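# Put the alphabetically first lettered box in the door tote

## Task

Find the box in this office whose top carries the letter earliest in the alphabet. Place that box, and no other object, inside the tote beside the door so that no part of it sticks out past the tote's rim. The robot must stay upright and level throughout; tipping over or finishing on a lean counts as failure.

## Robot and tools

Robot: a Hello Robot Stretch 3. It has a two-wheeled base (0.33 m long, 0.34 m wide, rounded rear), a lift that rides up a mast, and one telescoping arm that reaches out to the robot's RIGHT side. The base turns about a point midway between the wheels, 0.05 m behind the front edge. It cannot strafe, so to shift the gripper along the robot's forward direction you drive the base. With the arm drawn in and the wrist folded, a spin sweeps a circle of radius 0.28 m. An unfolded, level wrist reaches past that circle.

Frames: the base frame sits on the floor between the drive wheels, with x forward, y left and z up, all in metres. hand_pose is reported in it, located where the closed fingertips meet. With all wrist joints at zero, the hand frame's x points up, y back toward the mast, and z toward the robot's rear. The odometry frame is wherever the base frame was when the scene began. base_odometry only counts wheel rotation, so slip looks like travel. Heading is in radians, left positive, within ±3.142. turned_by_wheels and turned_by_imu give the turn since the previous result; if they disagree by more than 0.15 rad, believe the IMU. base_tilt is in degrees, with forward and right positive, and has a fixed offset of a few degrees.

move: one action per call. Its arguments:
- base: an object with exactly one key. translate_m is a relative straight drive in metres, forward positive, from -3 to 3. rotate_rad is a relative spin in radians, left positive, from -6.4 to 6.4. Both count from the base position in the latest reported state.
- joints: one object of absolute targets keyed by joint name. lift_m 0 to 1.1 m; arm_m 0 to 0.52 m; wrist_yaw_rad -1.345 to 4.42 (0 means along the arm, positive swings toward the front); wrist_pitch_rad -1.57 to 0.451 (negative tips the fingertips down); wrist_roll_rad -2.911 to 2.918; gripper_m -0.089 to 0.179 (larger is wider; the fingertip gap is 0.007 m less than the value when nearly shut and 0.025 m less when fully open); head_pan_rad -3.953 to 1.73 (0 forward, positive left, -1.57 faces along the arm); head_tilt_rad -1.53 to 0.419 (negative looks down).
- speeds: per-key top speeds, capped at max pace. pace: "default" or "max". At default/max, translate runs 0.12/0.30 m/s, rotate 0.76/1.90 rad/s, lift 0.11/0.15 m/s and arm 0.14/0.40 m/s. The base is limited to 0.10 m/s and 0.63 rad/s unless lift_m < 0.30, arm_m < 0.03 and wrist_yaw_rad > 2.54.
- contact_limits: arm_m is a motor_effort percentage (1 to 100; the sign is handled for retraction). lift_m is an object with "down" and/or "up" from 1 to 100; values under about 12 may trip in free motion, and the defaults are roughly 32–47 down and 21–36 up. translate_m and rotate_rad get no contact stop unless you add one; a wheel that trips goes slack while the other continues, which can swing the robot. A limit only applies next to its own command.
- servos: "reboot", sent by itself, revives servos that have shut off.
- cameras: a list from head_camera, nav_camera, wrist_camera, all; [] returns none. blocking: true (the default) waits for everything to settle, while false returns in about 0.5 s.
A single action lasts at most about 14 s before it times out. Unknown keys make the call invalid, and out-of-range values are rejected. After a refusal or an unrequested stop, the rest of that reply's movement calls are skipped.

wait(seconds 0–10, cameras) lets the simulation run and then reports. stop(cameras) brakes every running motion. zoom_image(camera, region [x0,y0,x1,y1] in pixels, no more than 504×504) enlarges part of the latest frame. finished_scene(scene) closes the scene for good; the box must remain correctly placed without help.

Results: joint_positions, a status for the base and each joint (done, moving, off_target, stopped, contact_stop, time_out, torque_fault), on_its_own (the robot's own behaviour; "held at" means the target, not the measured value), motor_effort with the peak in brackets, contact_limits, lidar_m (12 sectors of 30°, the 1st straight ahead and going counterclockwise, seen at a height of 0.17 m, with "-" meaning nothing or closer than 0.15 m), wrist_depth_mm and head_depth_mm (7×7 median depths), and pictures, which lists the order of the images. A motion left out of a new action may still push toward its old target. The head image is rotated: turn it a quarter turn clockwise to make it upright. The nav image needs a quarter turn counterclockwise.

Gripping: to grasp, command less than the object's width. To release, command at least 0.05 more than its width. The reading alone cannot show whether you are holding anything. A stall guard can loosen the grip, so send the command again to re-squeeze.

Safety: before folding (wrist_yaw_rad 3.0) or unfolding, put lift_m between 0.32 and 0.95, wrist_pitch_rad at -0.4 and roll near 0. Once folded, the lift may drop to 0.25. When yaw is below -0.4, keep pitch at -0.5 or lower. Pressing the arm into something solid with the gripper above about 0.45 m, or driving while holding or snagging something fixed, can tip the robot. If tilt shows up, back the gripper off. The wrist and head have no contact stop, and prolonged strain causes a torque_fault that needs a reboot. Lower the lift with a gentle "down" limit. Avoid drops, releasing things that are still moving, slams and hard pushes. Loose objects may occasionally get nudged. The simulation keeps running between calls.

Each tool is called after "Request:" as name([rows], argument=value, ...), one row to a line, values as JSON.

## Session

Request:
move()

Scene clock: 0.00 s.
base_odometry: x=+0.000 y=+0.000 heading=+0.000
turned_by_wheels: +0.000
turned_by_imu: +0.000
base_tilt: forward=+1.0 right=-0.1
lidar_m: 0.80 1.67 1.61 1.34 1.00 0.97 1.01 1.40 1.53 1.06 0.79 0.77
head_depth_mm: 723 721 721 719 718 715 717 / 769 768 768 764 764 763 762 / 821 821 819 818 816 815 815 / 884 878 876 874 879 872 871 / 948 944 944 942 942 938 935 / 2044 2152 2141 2178 2210 2205 2170 / 1930 1918 1938 1945 1954 1974 1973
base_status: not commanded
joint_positions: lift_m=+0.444 arm_m=+0.002 wrist_yaw_rad=+3.097 wrist_pitch_rad=-0.467 wrist_roll_rad=+0.000 gripper_m=+0.037 head_pan_rad=+0.000 head_tilt_rad=-0.002
joint_status: not commanded
measured_speeds: all 0
motor_effort: left_wheel=-0.3 right_wheel=+1.7 lift_m=+27.5 arm_m=-9.1 wrist_yaw_rad=+0.9 wrist_pitch_rad=+2.5 wrist_roll_rad=+0.7 gripper_m=-0.2 head_pan_rad=+0.6 head_tilt_rad=+6.0
hand_pose: x=-0.0114 y=+0.0710 z=+0.4454 quat_wxyz=(+0.179, +0.691, +0.148, +0.684) (m; base frame)
wrist_depth_mm: - - 146 - - - - / - - 158 - - - - / - - 172 - - - - / - 920 190 - - - - / 809 785 204 798 813 819 789 / 676 667 128 638 654 695 687 / 581 593 283 580 571 592 588
pictures: head_camera (sideways), nav_camera (sideways), wrist_camera
Images, in order (width x height): head_camera 896x504, nav_camera 672x504, wrist_camera 644x364.

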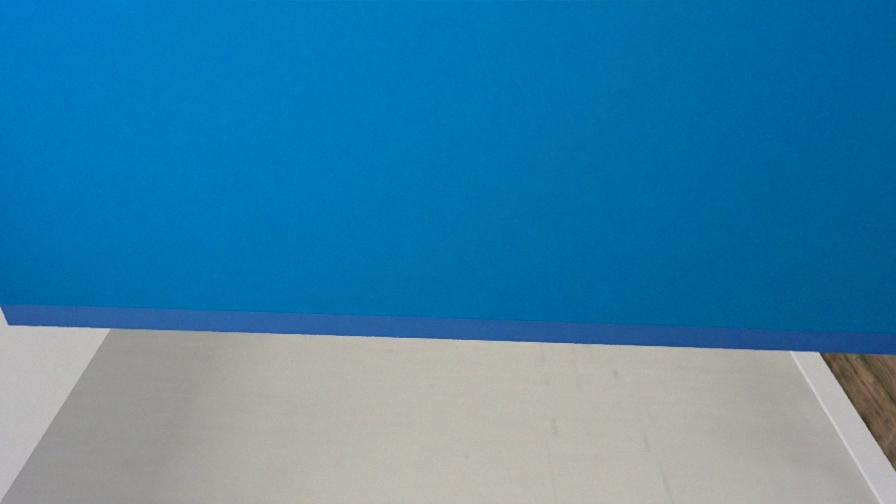

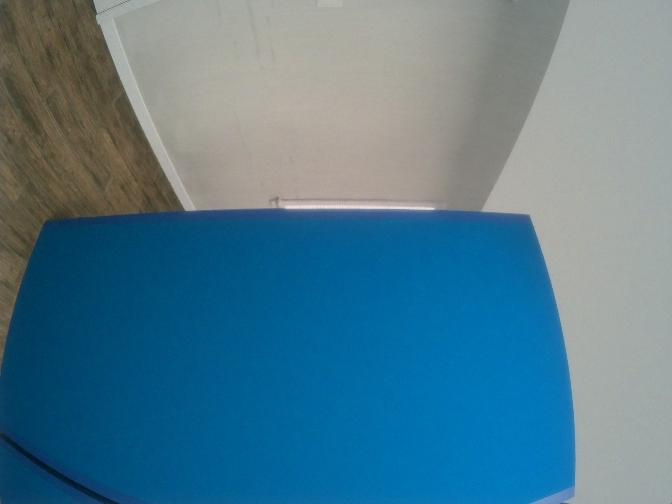

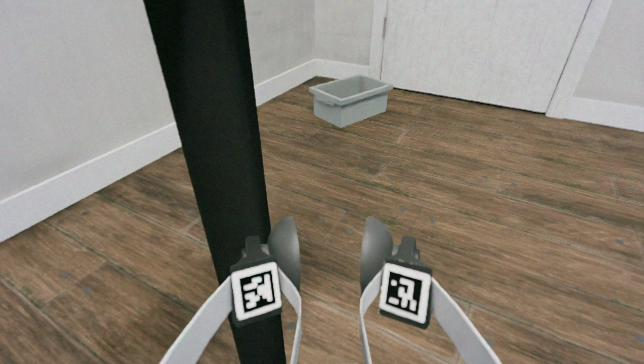

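Request:
move(joints={"head_pan_rad": 1.6, "head_tilt_rad": -0.35})

Request:
move(joints={"head_pan_rad": 0.7, "head_tilt_rad": -0.35})

Request:
move(joints={"head_pan_rad": -0.8, "head_tilt_rad": -0.35})

Request:
move(joints={"head_pan_rad": -1.7, "head_tilt_rad": -0.35})

Request:
move(joints={"head_pan_rad": -2.6, "head_tilt_rad": -0.35})

Request:
move(joints={"head_pan_rad": -3.5, "head_tilt_rad": -0.35})

Scene clock: 7.07 s.
move: done
base_odometry: x=+0.000 y=+0.000 heading=+0.000
turned_by_wheels: +0.000
turned_by_imu: +0.001
base_tilt: forward=+1.0 right=-0.1
lidar_m: 0.80 1.67 1.61 1.34 1.00 0.97 1.01 1.40 1.53 1.06 0.79 0.76
head_depth_mm: 1475 1526 1601 1683 1773 1831 1536 / 1571 1648 1722 1848 1935 1887 1504 / 1521 1640 1764 1908 2049 1881 1486 / 1339 1421 1538 1636 1762 1799 1506 / 1207 1277 1355 1439 1536 1646 1514 / 1096 1150 1216 1284 1356 1452 1458 / 1005 1052 1097 1161 1230 1311 1397
base_status: not commanded
joint_positions: lift_m=+0.444 arm_m=+0.002 wrist_yaw_rad=+3.097 wrist_pitch_rad=-0.467 wrist_roll_rad=+0.000 gripper_m=+0.037 head_pan_rad=+1.633 head_tilt_rad=-0.349
joint_status: all done
measured_speeds: all 0
motor_effort: left_wheel=-0.5(0.6) right_wheel=+2.3(2.6) lift_m=+30.1(30.6) arm_m=-20.3(20.5) wrist_yaw_rad=+0.5(1.2) wrist_pitch_rad=+2.5(2.7) wrist_roll_rad=+0.8(0.9) gripper_m=-0.3(1.2) head_pan_rad=-1.4(5.3) head_tilt_rad=-1.9(5.5)
hand_pose: x=-0.0114 y=+0.0710 z=+0.4454 quat_wxyz=(+0.179, +0.691, +0.148, +0.684) (m; base frame)
wrist_depth_mm: - - 146 - - - - / - - 158 - - - - / - - 172 - - - - / - 933 190 - - - - / 808 810 204 813 809 797 811 / 673 690 127 648 665 669 683 / 594 602 283 597 568 582 589
pictures: head_camera (sideways), nav_camera (sideways), wrist_camera
Images, in order (width x height): head_camera 896x504, nav_camera 672x504, wrist_camera 644x364.

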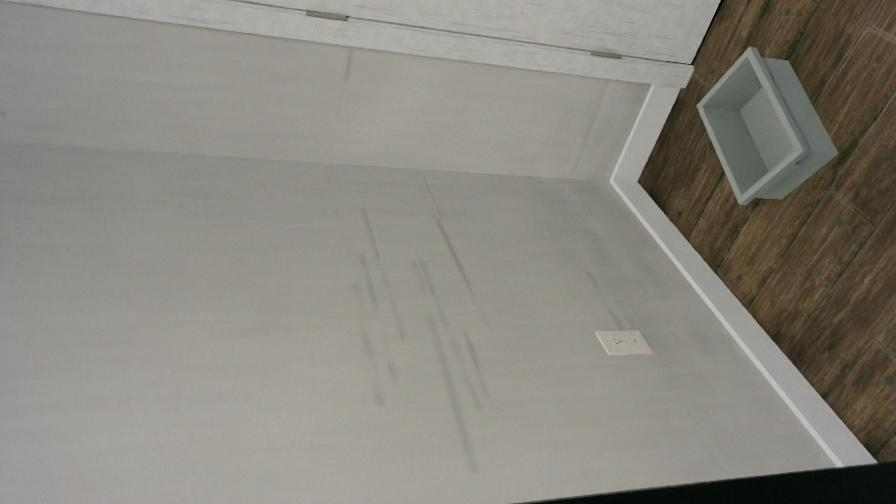

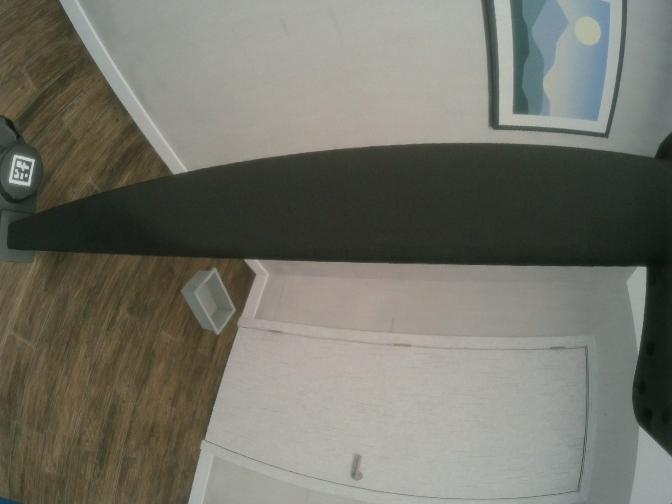

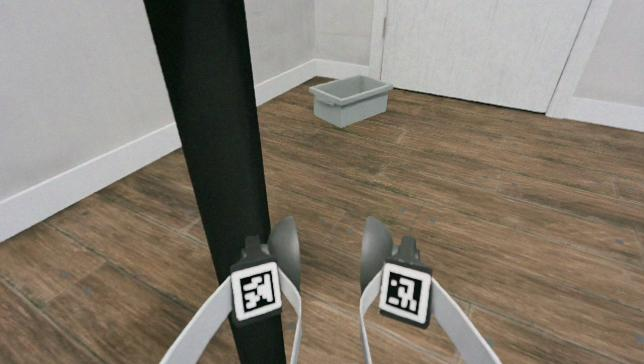

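Scene clock: 8.10 s.
move: done
base_odometry: x=+0.000 y=+0.000 heading=+0.000
turned_by_wheels: +0.000
turned_by_imu: +0.000
base_tilt: forward=+0.9 right=-0.2
lidar_m: 0.80 1.67 1.60 1.34 1.00 0.97 1.01 1.40 1.53 1.06 0.79 0.76
head_depth_mm: 1560 1666 1783 1934 2081 1908 1517 / 1531 1621 1741 1858 2007 1881 1516 / 1485 1584 1683 1813 1941 1901 1509 / 1424 1548 1631 1744 1876 1864 1508 / 1388 1483 1571 1702 1819 1872 1496 / 1361 1443 1524 1632 1748 1838 1497 / 1331 1405 1498 1588 1693 1798 1494
base_status: not commanded
joint_positions: lift_m=+0.444 arm_m=+0.002 wrist_yaw_rad=+3.097 wrist_pitch_rad=-0.467 wrist_roll_rad=+0.000 gripper_m=+0.037 head_pan_rad=+0.697 head_tilt_rad=-0.349
joint_status: all done
measured_speeds: all 0
motor_effort: left_wheel=-0.3(0.6) right_wheel=+2.5(2.7) lift_m=+30.5(30.8) arm_m=-20.3(20.8) wrist_yaw_rad=+0.6(1.4) wrist_pitch_rad=+2.5(2.8) wrist_roll_rad=+0.8(1.1) gripper_m=+0.4(1.0) head_pan_rad=-3.6(5.8) head_tilt_rad=-2.1(3.5)
hand_pose: x=-0.0114 y=+0.0710 z=+0.4454 quat_wxyz=(+0.179, +0.691, +0.148, +0.684) (m; base frame)
wrist_depth_mm: - - 147 - - - - / - - 158 - - - - / - - 173 - - - - / - 940 190 - - - - / 812 805 205 787 788 793 789 / 683 670 128 631 663 675 682 / 588 593 283 585 572 587 589
pictures: head_camera (sideways), nav_camera (sideways), wrist_camera
Images, in order (width x height): head_camera 896x504, nav_camera 672x504, wrist_camera 644x364.

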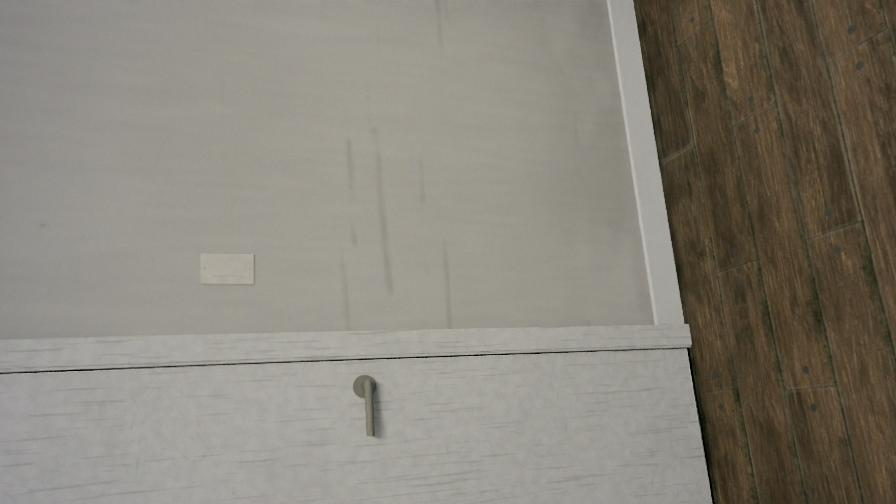

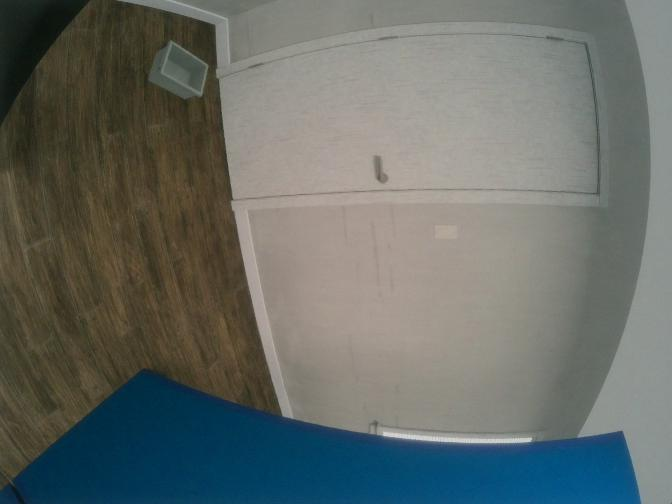

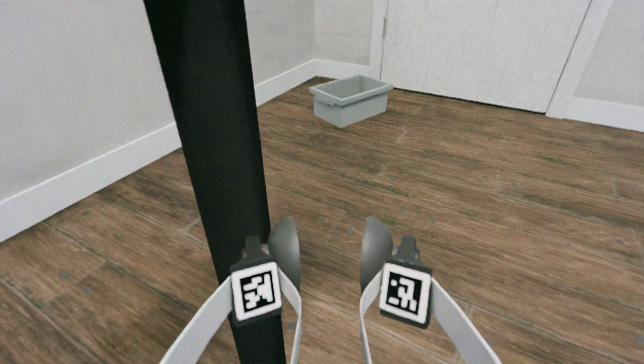

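Scene clock: 9.30 s.
move: done
base_odometry: x=+0.000 y=+0.000 heading=+0.000
turned_by_wheels: +0.000
turned_by_imu: +0.000
base_tilt: forward=+1.0 right=+0.0
lidar_m: 0.80 1.67 1.61 1.35 1.00 0.96 1.01 1.40 1.53 1.06 0.79 0.76
head_depth_mm: 693 738 792 847 921 1011 1111 / 676 720 773 833 897 973 1068 / 669 715 757 818 881 956 1044 / 650 689 733 788 854 916 999 / 636 675 718 766 822 893 967 / 624 660 703 750 803 863 938 / 611 644 684 733 786 842 911
base_status: not commanded
joint_positions: lift_m=+0.444 arm_m=+0.002 wrist_yaw_rad=+3.097 wrist_pitch_rad=-0.467 wrist_roll_rad=+0.000 gripper_m=+0.037 head_pan_rad=-0.835 head_tilt_rad=-0.350
joint_status: all done
measured_speeds: all 0
motor_effort: left_wheel=-0.4(0.6) right_wheel=+2.6(2.8) lift_m=+30.6(30.9) arm_m=-20.5(20.8) wrist_yaw_rad=+0.6(1.2) wrist_pitch_rad=+2.6(2.7) wrist_roll_rad=+0.8(1.1) gripper_m=+0.3(1.0) head_pan_rad=+0.1(5.2) head_tilt_rad=-0.6(4.4)
hand_pose: x=-0.0114 y=+0.0710 z=+0.4454 quat_wxyz=(+0.179, +0.691, +0.148, +0.684) (m; base frame)
wrist_depth_mm: - - 146 - - - - / - - 159 - - - - / - - 172 - - - - / - 950 190 - - - - / 791 805 204 809 812 796 803 / 667 687 127 642 663 674 677 / 583 602 284 595 576 591 586
pictures: head_camera (sideways), nav_camera (sideways), wrist_camera
Images, in order (width x height): head_camera 896x504, nav_camera 672x504, wrist_camera 644x364.

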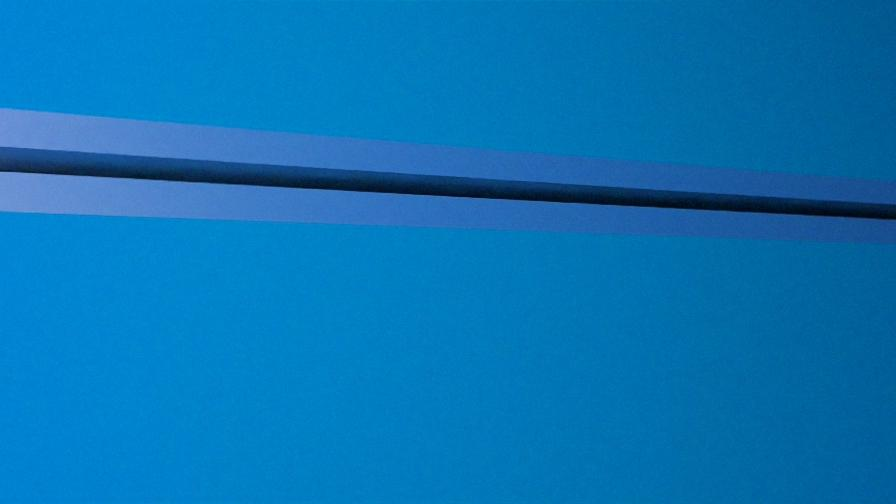

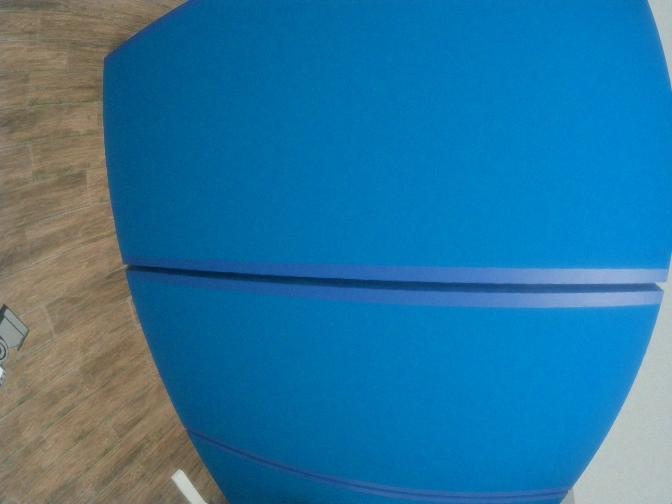

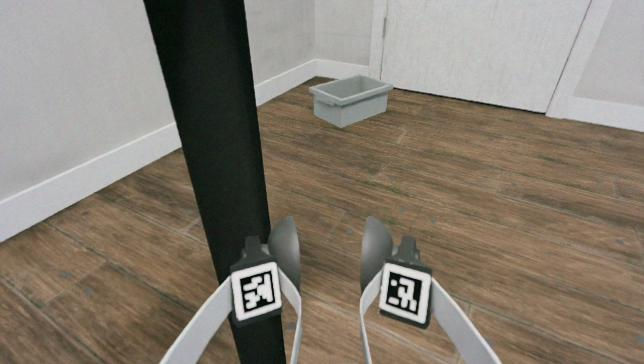

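Scene clock: 10.30 s.
move: done
base_odometry: x=+0.000 y=+0.000 heading=+0.000
turned_by_wheels: +0.000
turned_by_imu: +0.000
base_tilt: forward=+0.7 right=-0.1
lidar_m: 0.80 1.67 1.61 1.35 1.00 0.97 1.01 1.40 1.53 1.06 0.79 0.77
head_depth_mm: 1839 1926 1969 1782 2189 1879 1525 / 1901 1986 2048 2203 2332 1819 1526 / 1892 2005 2029 2204 2218 1868 1502 / 1510 1622 1705 1864 2030 1875 1501 / 1277 1340 1439 1514 1628 1708 1506 / 1108 1158 1214 1279 1354 1439 1464 / 965 1012 1048 1104 1152 1215 1281
base_status: not commanded
joint_positions: lift_m=+0.444 arm_m=+0.002 wrist_yaw_rad=+3.097 wrist_pitch_rad=-0.467 wrist_roll_rad=+0.000 gripper_m=+0.037 head_pan_rad=-1.735 head_tilt_rad=-0.350
joint_status: all done
measured_speeds: all 0
motor_effort: left_wheel=-0.5(0.6) right_wheel=+1.9(2.7) lift_m=+30.6(30.7) arm_m=-20.0(20.7) wrist_yaw_rad=+0.9(1.2) wrist_pitch_rad=+2.4(2.7) wrist_roll_rad=+0.9(1.1) gripper_m=+0.2(1.2) head_pan_rad=+1.6(5.5) head_tilt_rad=-1.4(4.5)
hand_pose: x=-0.0114 y=+0.0710 z=+0.4454 quat_wxyz=(+0.179, +0.691, +0.148, +0.684) (m; base frame)
wrist_depth_mm: - - 147 - - - - / - - 158 - - - - / - - 172 - - - - / - 963 190 - - - - / 790 792 204 796 804 815 797 / 680 681 128 636 658 675 680 / 586 602 282 591 571 580 589
pictures: head_camera (sideways), nav_camera (sideways), wrist_camera
Images, in order (width x height): head_camera 896x504, nav_camera 672x504, wrist_camera 644x364.

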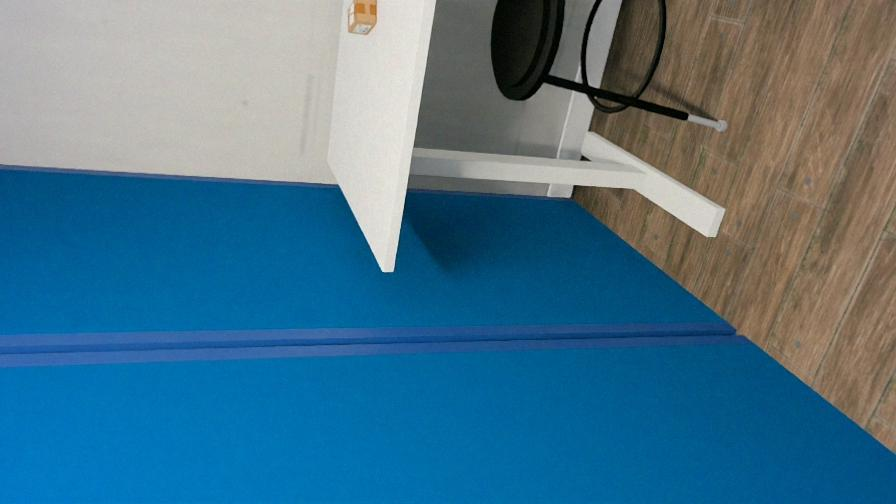

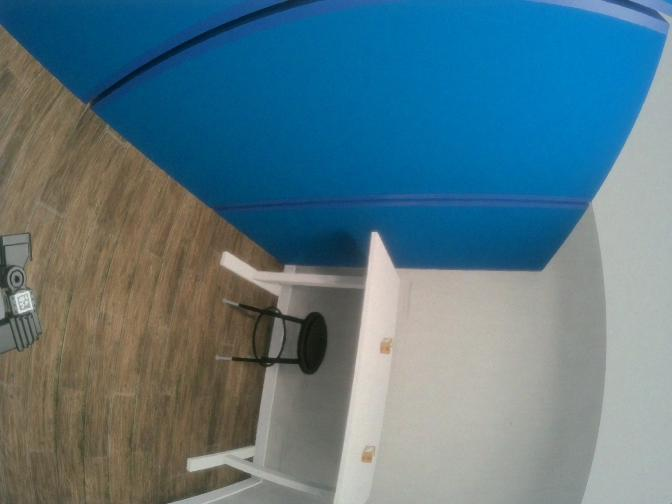

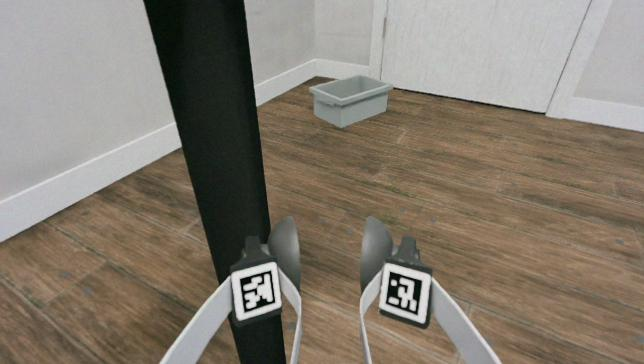

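Scene clock: 11.30 s.
move: done
base_odometry: x=+0.000 y=+0.000 heading=+0.000
turned_by_wheels: +0.000
turned_by_imu: +0.000
base_tilt: forward=+1.0 right=-0.3
lidar_m: 0.80 1.67 1.61 1.34 1.00 0.97 1.01 1.40 1.53 1.06 0.79 0.77
head_depth_mm: 1238 1271 1313 1358 1417 1470 1468 / 1396 1454 1515 1569 1633 1698 1510 / 1624 1685 1735 1862 1956 1876 1500 / 1924 2041 2021 2230 2320 1857 1491 / 1966 2116 2141 2269 2208 1871 1491 / 1914 1999 2069 2273 2379 1858 1491 / 1851 1893 1961 2132 2268 1855 1497
base_status: not commanded
joint_positions: lift_m=+0.444 arm_m=+0.002 wrist_yaw_rad=+3.097 wrist_pitch_rad=-0.467 wrist_roll_rad=+0.000 gripper_m=+0.037 head_pan_rad=-2.635 head_tilt_rad=-0.350
joint_status: all done
measured_speeds: all 0
motor_effort: left_wheel=-0.3(0.6) right_wheel=+2.1(2.7) lift_m=+30.5(30.8) arm_m=-20.1(20.6) wrist_yaw_rad=+1.0(1.1) wrist_pitch_rad=+2.4(2.8) wrist_roll_rad=+0.7(1.1) gripper_m=+0.3(1.2) head_pan_rad=-0.1(5.1) head_tilt_rad=-2.3(3.4)
hand_pose: x=-0.0114 y=+0.0710 z=+0.4454 quat_wxyz=(+0.179, +0.691, +0.148, +0.684) (m; base frame)
wrist_depth_mm: - - 146 - - - - / - - 159 - - - - / - - 173 - - - - / - 922 189 - - - - / 806 794 204 794 797 795 805 / 670 663 128 636 662 668 684 / 588 602 282 591 581 596 579
pictures: head_camera (sideways), nav_camera (sideways), wrist_camera
Images, in order (width x height): head_camera 896x504, nav_camera 672x504, wrist_camera 644x364.

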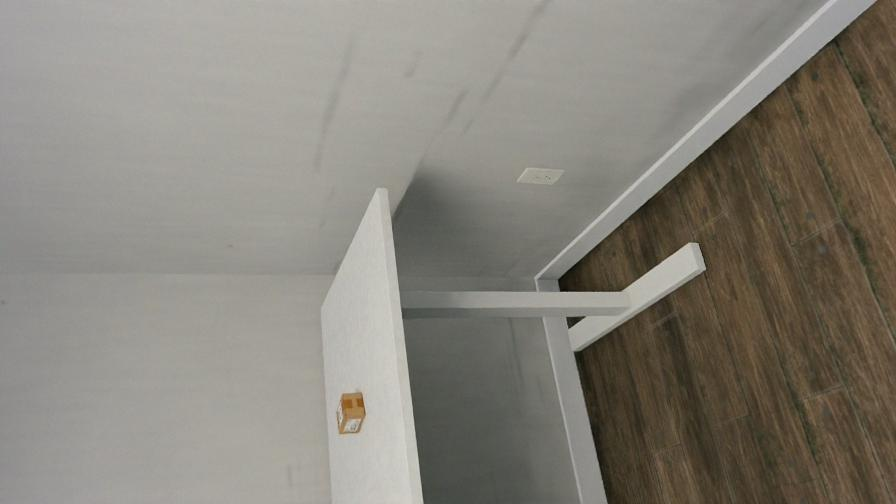

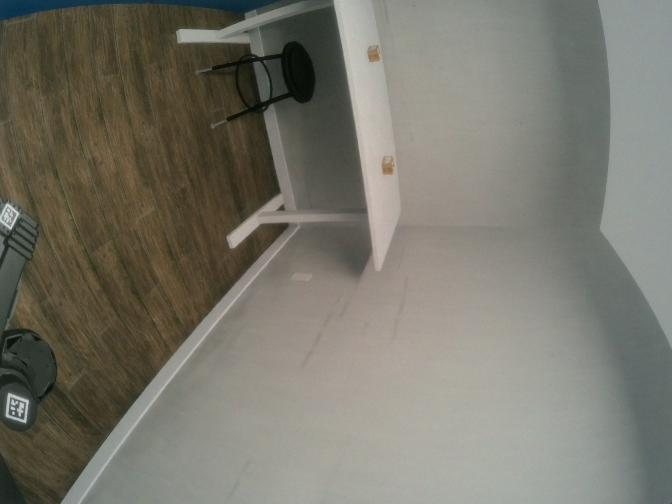

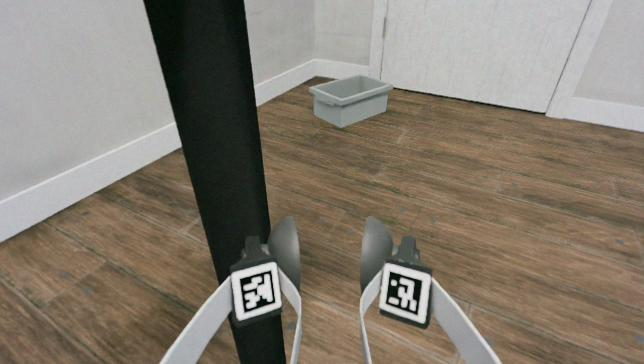

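Scene clock: 12.30 s.
move: done
base_odometry: x=+0.000 y=+0.000 heading=+0.000
turned_by_wheels: +0.000
turned_by_imu: +0.000
base_tilt: forward=+0.8 right=-0.1
lidar_m: 0.80 1.68 1.60 1.34 0.99 0.97 1.01 1.40 1.53 1.06 0.79 0.76
head_depth_mm: 793 836 888 945 1009 1087 1168 / 811 855 906 969 1036 1111 1207 / 825 870 924 992 1057 1143 1246 / 839 889 945 1013 1087 1176 1273 / 858 914 969 1037 1118 1203 1316 / 876 935 1000 1065 1151 1258 1362 / 896 950 1020 1086 1180 1277 1387
base_status: not commanded
joint_positions: lift_m=+0.444 arm_m=+0.002 wrist_yaw_rad=+3.097 wrist_pitch_rad=-0.467 wrist_roll_rad=+0.000 gripper_m=+0.037 head_pan_rad=-3.535 head_tilt_rad=-0.350
joint_status: all done
measured_speeds: all 0
motor_effort: left_wheel=-0.3(0.7) right_wheel=+2.2(2.5) lift_m=+30.3(30.8) arm_m=-20.1(20.5) wrist_yaw_rad=+0.9(1.5) wrist_pitch_rad=+2.4(2.7) wrist_roll_rad=+0.7(1.0) gripper_m=+0.3(1.4) head_pan_rad=+0.0(5.7) head_tilt_rad=-1.8(3.7)
hand_pose: x=-0.0114 y=+0.0710 z=+0.4454 quat_wxyz=(+0.179, +0.691, +0.148, +0.684) (m; base frame)
wrist_depth_mm: - - 146 - - - - / - - 158 - - - - / - - 172 - - - - / - 920 190 - - - - / 801 784 205 811 803 800 806 / 674 672 127 639 654 670 664 / 591 605 282 584 581 583 587
pictures: head_camera (sideways), nav_camera (sideways), wrist_camera
Images, in order (width x height): head_camera 896x504, nav_camera 672x504, wrist_camera 644x364.

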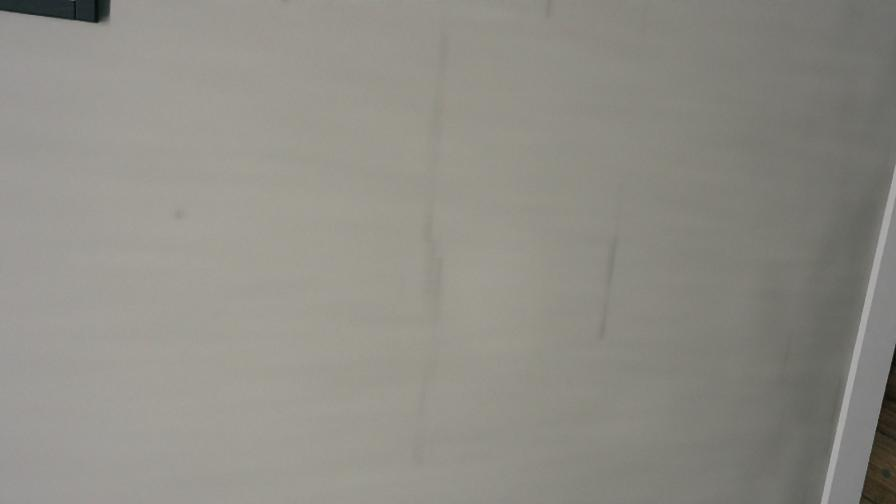

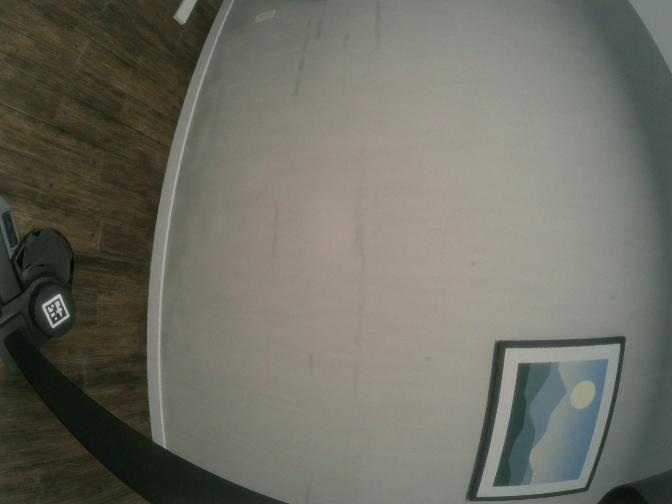

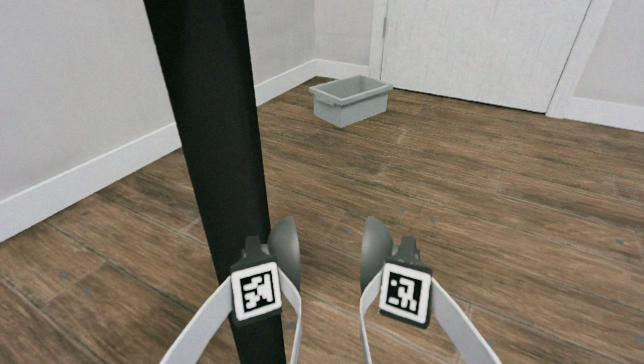

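Request:
move(joints={"head_pan_rad": -2.15, "head_tilt_rad": -0.35})

Scene clock: 35.30 s.
move: done
base_odometry: x=+0.000 y=+0.000 heading=+0.000
turned_by_wheels: +0.000
turned_by_imu: +0.001
base_tilt: forward=+0.9 right=-0.3
lidar_m: 0.80 1.68 1.60 1.34 1.00 0.97 1.01 1.40 1.54 1.06 0.79 0.77
head_depth_mm: 1825 1943 2047 2207 2317 1891 1518 / 1842 1942 2005 2205 2296 1883 1505 / 1839 1949 2016 2217 2341 1853 1509 / 1855 1986 2037 1863 2255 1828 1505 / 1869 2001 2062 2221 2333 1871 1499 / 1866 2015 2067 2224 2229 1857 1493 / 1868 1959 1949 2081 2161 1848 1493
base_status: not commanded
joint_positions: lift_m=+0.444 arm_m=+0.002 wrist_yaw_rad=+3.097 wrist_pitch_rad=-0.467 wrist_roll_rad=+0.000 gripper_m=+0.037 head_pan_rad=-2.119 head_tilt_rad=-0.350
joint_status: all done
measured_speeds: all 0
motor_effort: left_wheel=-0.3(0.6) right_wheel=+2.0(2.8) lift_m=+30.4(30.5) arm_m=-19.8(20.3) wrist_yaw_rad=+1.2(1.2) wrist_pitch_rad=+2.5(2.8) wrist_roll_rad=+0.8(1.1) gripper_m=+0.5(1.0) head_pan_rad=+0.0(5.7) head_tilt_rad=-2.3(3.2)
hand_pose: x=-0.0114 y=+0.0710 z=+0.4454 quat_wxyz=(+0.179, +0.691, +0.148, +0.684) (m; base frame)
wrist_depth_mm: - - 146 - - - - / - - 158 - - - - / - - 172 - - - - / - 953 189 - - - - / 784 812 204 818 786 807 801 / 671 673 128 644 660 674 685 / 585 604 283 584 572 596 588
pictures: head_camera (sideways), nav_camera (sideways), wrist_camera
Images, in order (width x height): head_camera 896x504, nav_camera 672x504, wrist_camera 644x364.

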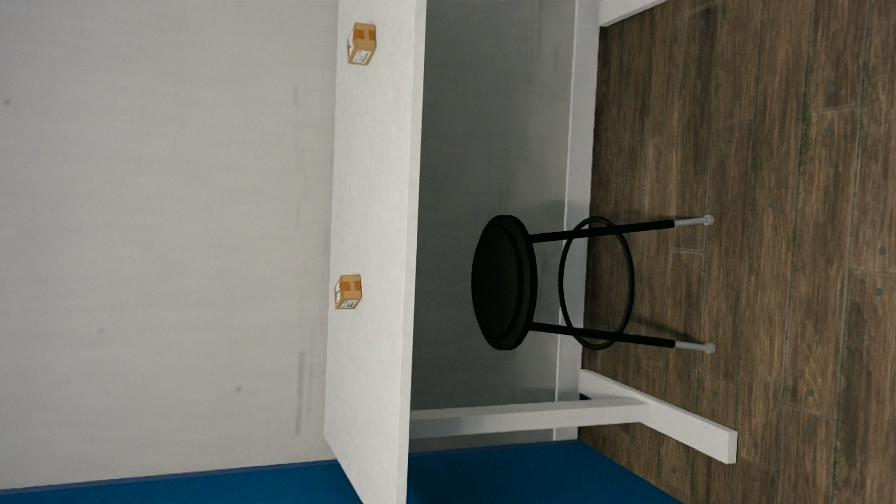

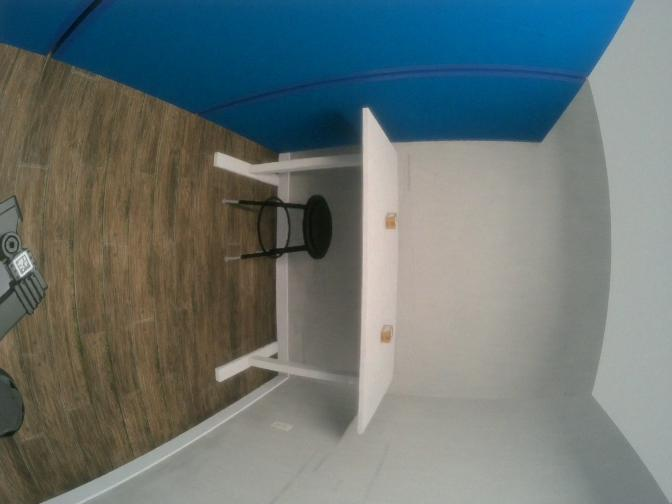

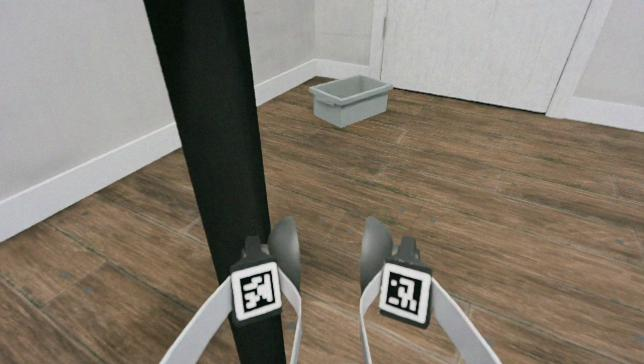

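Request:
zoom_image(camera="head_camera", region=[330, 10, 400, 80])

Request:
zoom_image(camera="head_camera", region=[315, 255, 385, 325])

Scaled by 7.200 from the camera's 896x504 image, which has a finer 1280x720 frame.

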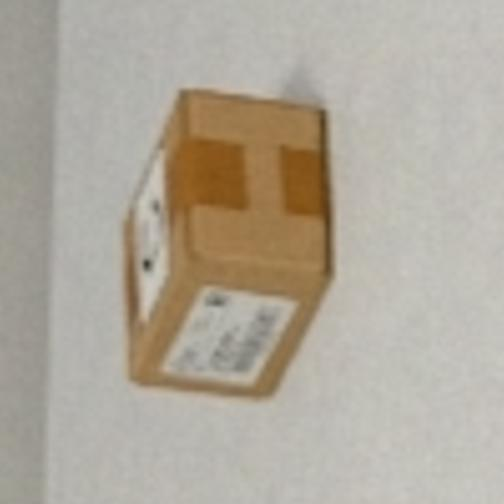

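Scaled by 7.200 from the camera's 896x504 image, which has a finer 1280x720 frame.

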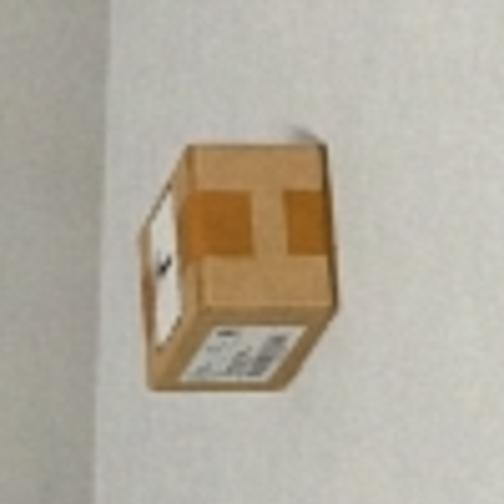

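Request:
move(base={"rotate_rad": 0.986}, joints={"head_pan_rad": -1.6, "head_tilt_rad": -0.25}, cameras=["nav_camera"])

Request:
move(base={"translate_m": 0.7}, joints={"head_pan_rad": -1.6, "head_tilt_rad": -0.25})

Scene clock: 74.83 s.
move: done
base_odometry: x=+0.000 y=+0.000 heading=+0.985
turned_by_wheels: +0.985
turned_by_imu: +0.982
base_tilt: forward=+0.9 right=-0.4
lidar_m: 1.60 1.44 1.02 0.96 0.99 1.31 1.54 1.15 0.81 0.77 0.79 1.71
head_depth_mm: 651 682 718 754 795 836 887 / 651 681 715 747 788 831 878 / 652 678 714 749 788 829 881 / 654 678 714 748 786 829 876 / 651 680 711 746 785 831 873 / 652 679 710 744 785 830 878 / 649 678 708 744 785 826 875
base_status: done
joint_positions: lift_m=+0.444 arm_m=+0.002 wrist_yaw_rad=+3.097 wrist_pitch_rad=-0.467 wrist_roll_rad=+0.000 gripper_m=+0.037 head_pan_rad=-1.594 head_tilt_rad=-0.251
joint_status: all done
measured_speeds: all 0
motor_effort: left_wheel=-10.4(14.8) right_wheel=+11.2(14.8) lift_m=+30.4(30.6) arm_m=-19.8(20.7) wrist_yaw_rad=+0.8(1.5) wrist_pitch_rad=+2.4(2.8) wrist_roll_rad=+1.0(1.0) gripper_m=-0.5(1.5) head_pan_rad=-1.5(4.2) head_tilt_rad=+4.9(5.3)
hand_pose: x=-0.0114 y=+0.0710 z=+0.4454 quat_wxyz=(+0.179, +0.691, +0.148, +0.684) (m; base frame)
wrist_depth_mm: - - 143 - - - - / - - 156 - - - - / - - 173 - - - - / - - 190 - - - - / 811 796 205 804 801 795 794 / 677 696 127 636 657 675 679 / 583 609 282 584 569 584 583
pictures: nav_camera (sideways)
Images, in order (width x height): nav_camera 672x504.

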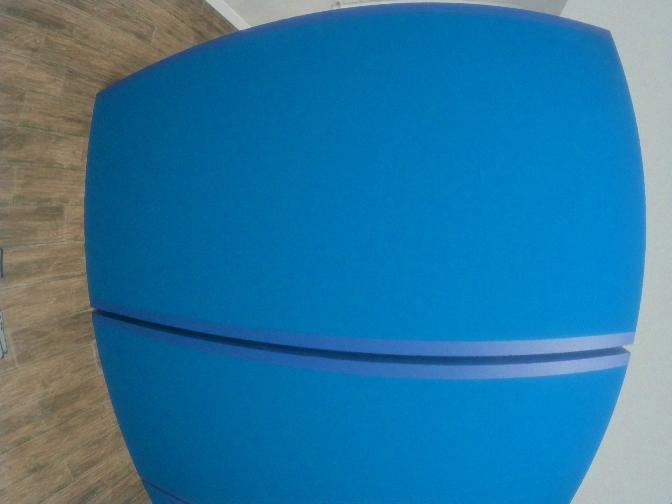

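Scene clock: 82.93 s.
move: done
base_odometry: x=+0.387 y=+0.583 heading=+0.985
turned_by_wheels: +0.000
turned_by_imu: +0.001
base_tilt: forward=+1.0 right=+0.1
lidar_m: 0.91 0.93 1.05 1.00 1.03 1.35 2.22 1.09 0.77 0.73 1.39 0.98
head_depth_mm: 624 652 683 713 754 796 842 / 622 653 682 712 753 792 839 / 621 650 681 715 752 792 836 / 3247 3452 3650 3769 1173 1013 895 / 3350 3527 3734 3830 3023 2119 1650 / 3313 3505 3643 3894 3006 2141 1656 / 3089 3113 3159 3226 2843 2110 1640
base_status: done
joint_positions: lift_m=+0.444 arm_m=+0.002 wrist_yaw_rad=+3.097 wrist_pitch_rad=-0.467 wrist_roll_rad=+0.000 gripper_m=+0.037 head_pan_rad=-1.600 head_tilt_rad=-0.250
joint_status: all done
measured_speeds: all 0
motor_effort: left_wheel=+3.6(12.0) right_wheel=+7.1(17.8) lift_m=+30.0(30.6) arm_m=-17.6(20.4) wrist_yaw_rad=+0.7(1.5) wrist_pitch_rad=+2.5(2.9) wrist_roll_rad=+0.8(1.1) gripper_m=+0.0(1.5) head_pan_rad=-3.5(4.8) head_tilt_rad=+3.8(5.8)
hand_pose: x=-0.0114 y=+0.0710 z=+0.4454 quat_wxyz=(+0.179, +0.691, +0.148, +0.684) (m; base frame)
wrist_depth_mm: - - 143 - 974 - - / - - 158 - - - - / - - 173 - - - - / - - 189 - - - 936 / 796 799 205 802 809 774 761 / 681 670 128 637 674 672 683 / 588 594 283 575 575 579 591
pictures: head_camera (sideways), nav_camera (sideways), wrist_camera
Images, in order (width x height): head_camera 896x504, nav_camera 672x504, wrist_camera 644x364.

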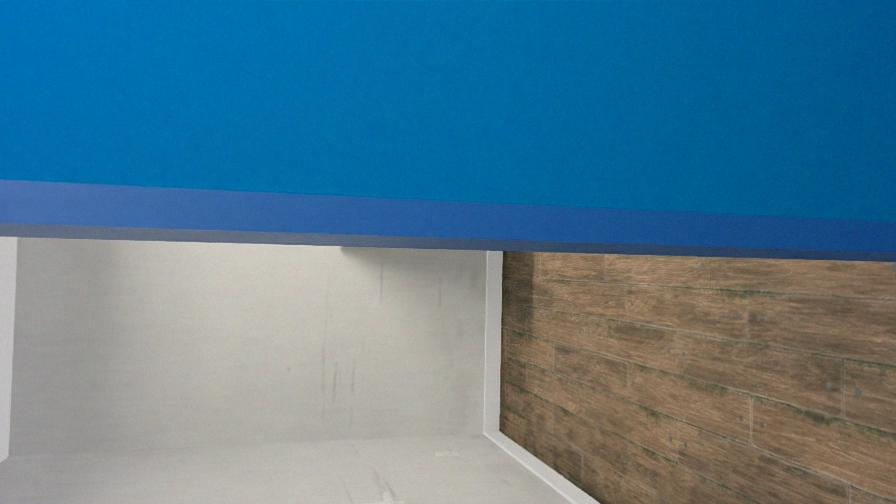

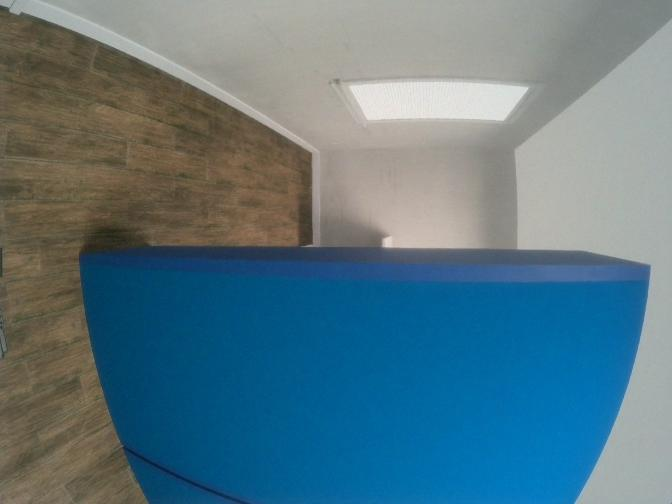

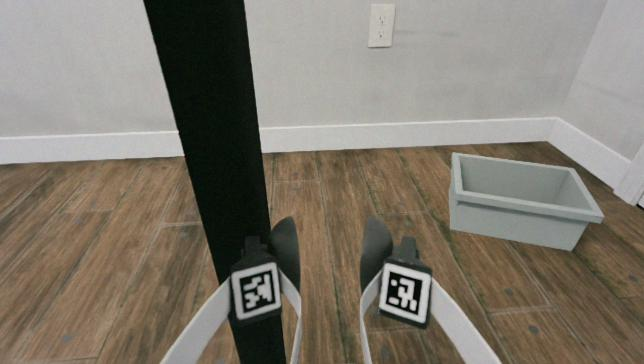

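Request:
move(base={"translate_m": 0.25}, joints={"head_pan_rad": -1.9, "head_tilt_rad": -0.25})

Scene clock: 89.47 s.
move: done
base_odometry: x=+0.525 y=+0.792 heading=+0.986
turned_by_wheels: +0.000
turned_by_imu: +0.000
base_tilt: forward=+0.9 right=-0.2
lidar_m: 0.66 0.68 0.90 1.01 1.03 1.37 2.46 1.07 0.77 0.92 1.02 0.69
head_depth_mm: 709 747 788 828 883 935 1000 / 689 720 759 801 847 896 953 / 666 696 733 767 816 863 913 / 783 804 828 858 884 918 956 / 3314 3541 3649 3872 2650 1947 1554 / 3395 3472 3605 3861 2997 2095 1657 / 3225 3354 3526 3607 2948 2102 1634
base_status: done
joint_positions: lift_m=+0.444 arm_m=+0.002 wrist_yaw_rad=+3.097 wrist_pitch_rad=-0.467 wrist_roll_rad=+0.000 gripper_m=+0.037 head_pan_rad=-1.902 head_tilt_rad=-0.250
joint_status: all done
measured_speeds: all 0
motor_effort: left_wheel=+7.8(11.8) right_wheel=+3.0(13.5) lift_m=+29.9(30.4) arm_m=-15.1(16.7) wrist_yaw_rad=+0.5(1.4) wrist_pitch_rad=+2.1(2.9) wrist_roll_rad=+0.9(1.1) gripper_m=+0.2(1.2) head_pan_rad=+2.4(4.9) head_tilt_rad=+3.5(5.7)
hand_pose: x=-0.0114 y=+0.0710 z=+0.4454 quat_wxyz=(+0.179, +0.691, +0.148, +0.684) (m; base frame)
wrist_depth_mm: - - 143 965 - - 648 / - - 157 - - - 710 / - - 171 - - - 741 / - - 189 - - 930 785 / 802 799 204 800 150 799 749 / 679 691 128 632 661 670 675 / 585 597 281 584 572 583 590
pictures: head_camera (sideways), nav_camera (sideways), wrist_camera
Images, in order (width x height): head_camera 896x504, nav_camera 672x504, wrist_camera 644x364.

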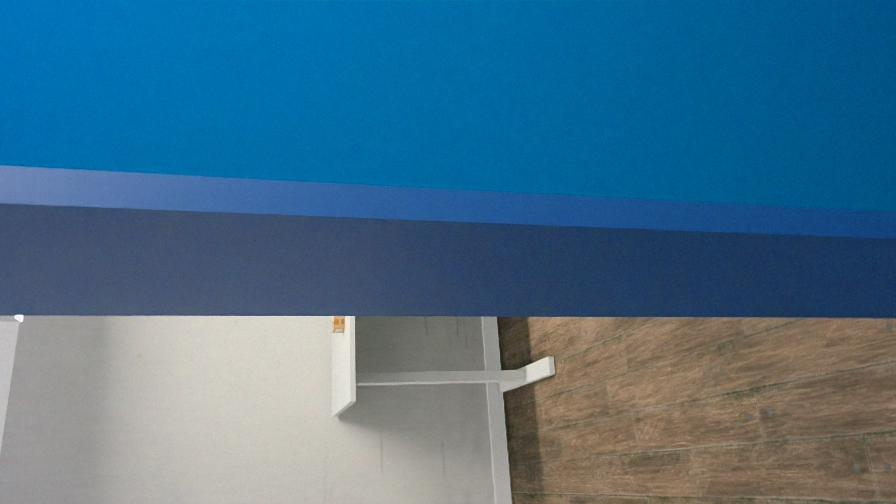

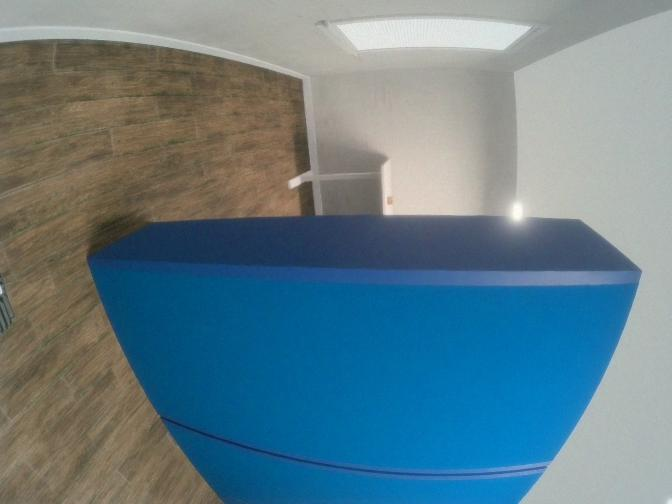

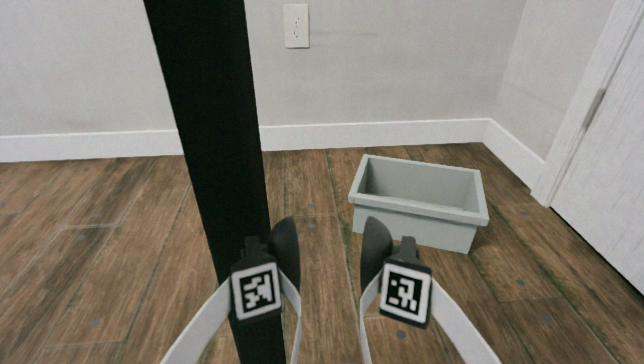

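Request:
move(base={"translate_m": 0.17}, cameras=[])

Request:
move(base={"rotate_rad": -1.571}, joints={"head_pan_rad": -0.5, "head_tilt_rad": -0.25})

Scene clock: 96.17 s.
move: done
base_odometry: x=+0.619 y=+0.933 heading=+0.985
turned_by_wheels: +0.000
turned_by_imu: +0.001
base_tilt: forward=+0.8 right=-0.1
lidar_m: 0.49 0.51 0.67 1.02 1.04 1.38 2.65 1.07 0.85 2.48 0.77 0.51
head_depth_mm: 707 739 775 820 870 923 987 / 813 828 847 862 878 906 965 / 1000 1023 1039 1072 1102 1126 1160 / 3540 3664 3824 - 2800 2032 1603 / 3383 3500 3716 3894 2953 2115 1654 / 3321 3375 3565 3786 2932 2093 1659 / 3200 3375 3528 3706 2979 2089 1644
base_status: done
joint_positions: lift_m=+0.444 arm_m=+0.002 wrist_yaw_rad=+3.097 wrist_pitch_rad=-0.467 wrist_roll_rad=+0.000 gripper_m=+0.037 head_pan_rad=-1.900 head_tilt_rad=-0.250
joint_status: not commanded
measured_speeds: all 0
motor_effort: left_wheel=-0.1(11.1) right_wheel=+10.1(14.5) lift_m=+30.0(30.2) arm_m=-13.1(14.6) wrist_yaw_rad=+0.9(1.3) wrist_pitch_rad=+2.2(2.9) wrist_roll_rad=+0.8(1.1) gripper_m=+0.5(1.3) head_pan_rad=+2.5(4.4) head_tilt_rad=+3.5(5.1)
hand_pose: x=-0.0114 y=+0.0710 z=+0.4454 quat_wxyz=(+0.179, +0.691, +0.148, +0.684) (m; base frame)
wrist_depth_mm: - - 142 - - 673 - / - - 157 - - 699 - / - - 172 - - 767 - / - - 190 892 - 841 - / 805 788 205 152 775 765 - / 681 674 127 629 654 677 584 / 576 603 283 583 571 581 566
pictures: none
No camera images: "cameras" was empty.

Scene clock: 99.77 s.
move: done
base_odometry: x=+0.619 y=+0.933 heading=-0.585
turned_by_wheels: -1.570
turned_by_imu: -1.565
base_tilt: forward=+1.1 right=+0.0
lidar_m: 2.30 0.76 0.51 0.50 0.51 0.68 1.02 1.05 1.40 2.64 1.04 0.84
head_depth_mm: 783 822 876 927 994 1064 1136 / 742 779 825 873 928 985 1063 / 724 756 789 835 874 920 985 / 850 875 912 949 991 1031 1073 / 1042 1091 1138 1200 1271 1328 1420 / 3372 3542 3685 3858 2914 2111 1649 / 3256 3381 3431 3626 2976 2100 1619
base_status: done
joint_positions: lift_m=+0.444 arm_m=+0.002 wrist_yaw_rad=+3.097 wrist_pitch_rad=-0.467 wrist_roll_rad=+0.000 gripper_m=+0.037 head_pan_rad=-0.496 head_tilt_rad=-0.250
joint_status: all done
measured_speeds: all 0
motor_effort: left_wheel=+11.9(15.8) right_wheel=-10.2(13.7) lift_m=+29.7(30.3) arm_m=-20.0(20.7) wrist_yaw_rad=+0.1(1.3) wrist_pitch_rad=+2.6(2.9) wrist_roll_rad=+0.7(1.2) gripper_m=+0.0(1.3) head_pan_rad=-2.7(5.3) head_tilt_rad=+3.6(6.3)
hand_pose: x=-0.0114 y=+0.0710 z=+0.4454 quat_wxyz=(+0.179, +0.691, +0.148, +0.684) (m; base frame)
wrist_depth_mm: - - 143 - 495 - - / - - 156 - 528 - - / - - 172 - 593 - - / - - 186 - 632 - - / - - 204 152 157 760 773 / 673 690 127 637 661 687 670 / 584 594 281 583 578 584 584
pictures: head_camera (sideways), nav_camera (sideways), wrist_camera
Images, in order (width x height): head_camera 896x504, nav_camera 672x504, wrist_camera 644x364.

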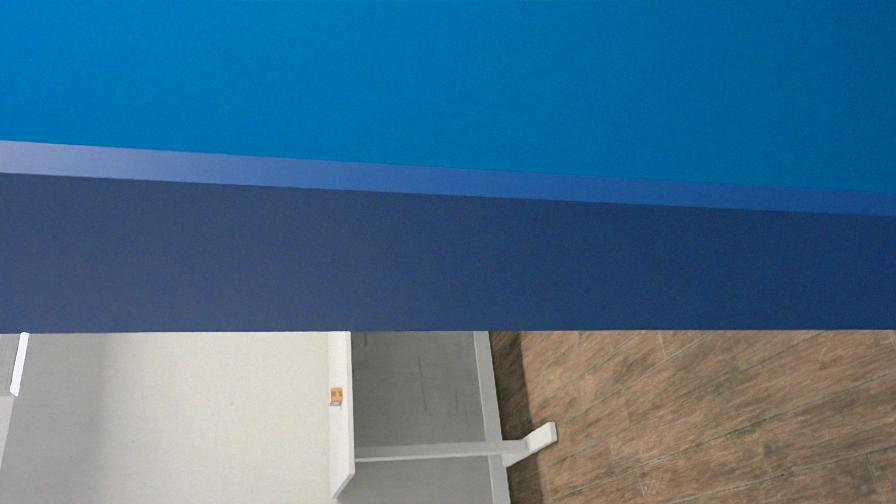

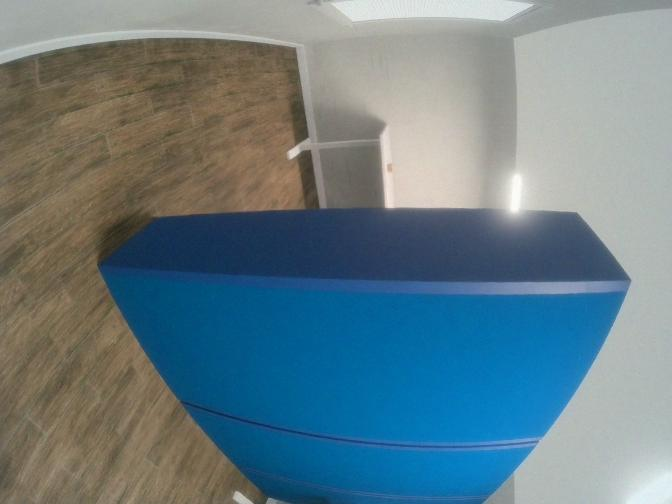

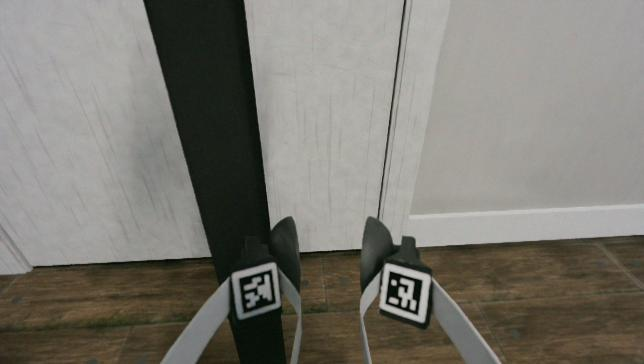

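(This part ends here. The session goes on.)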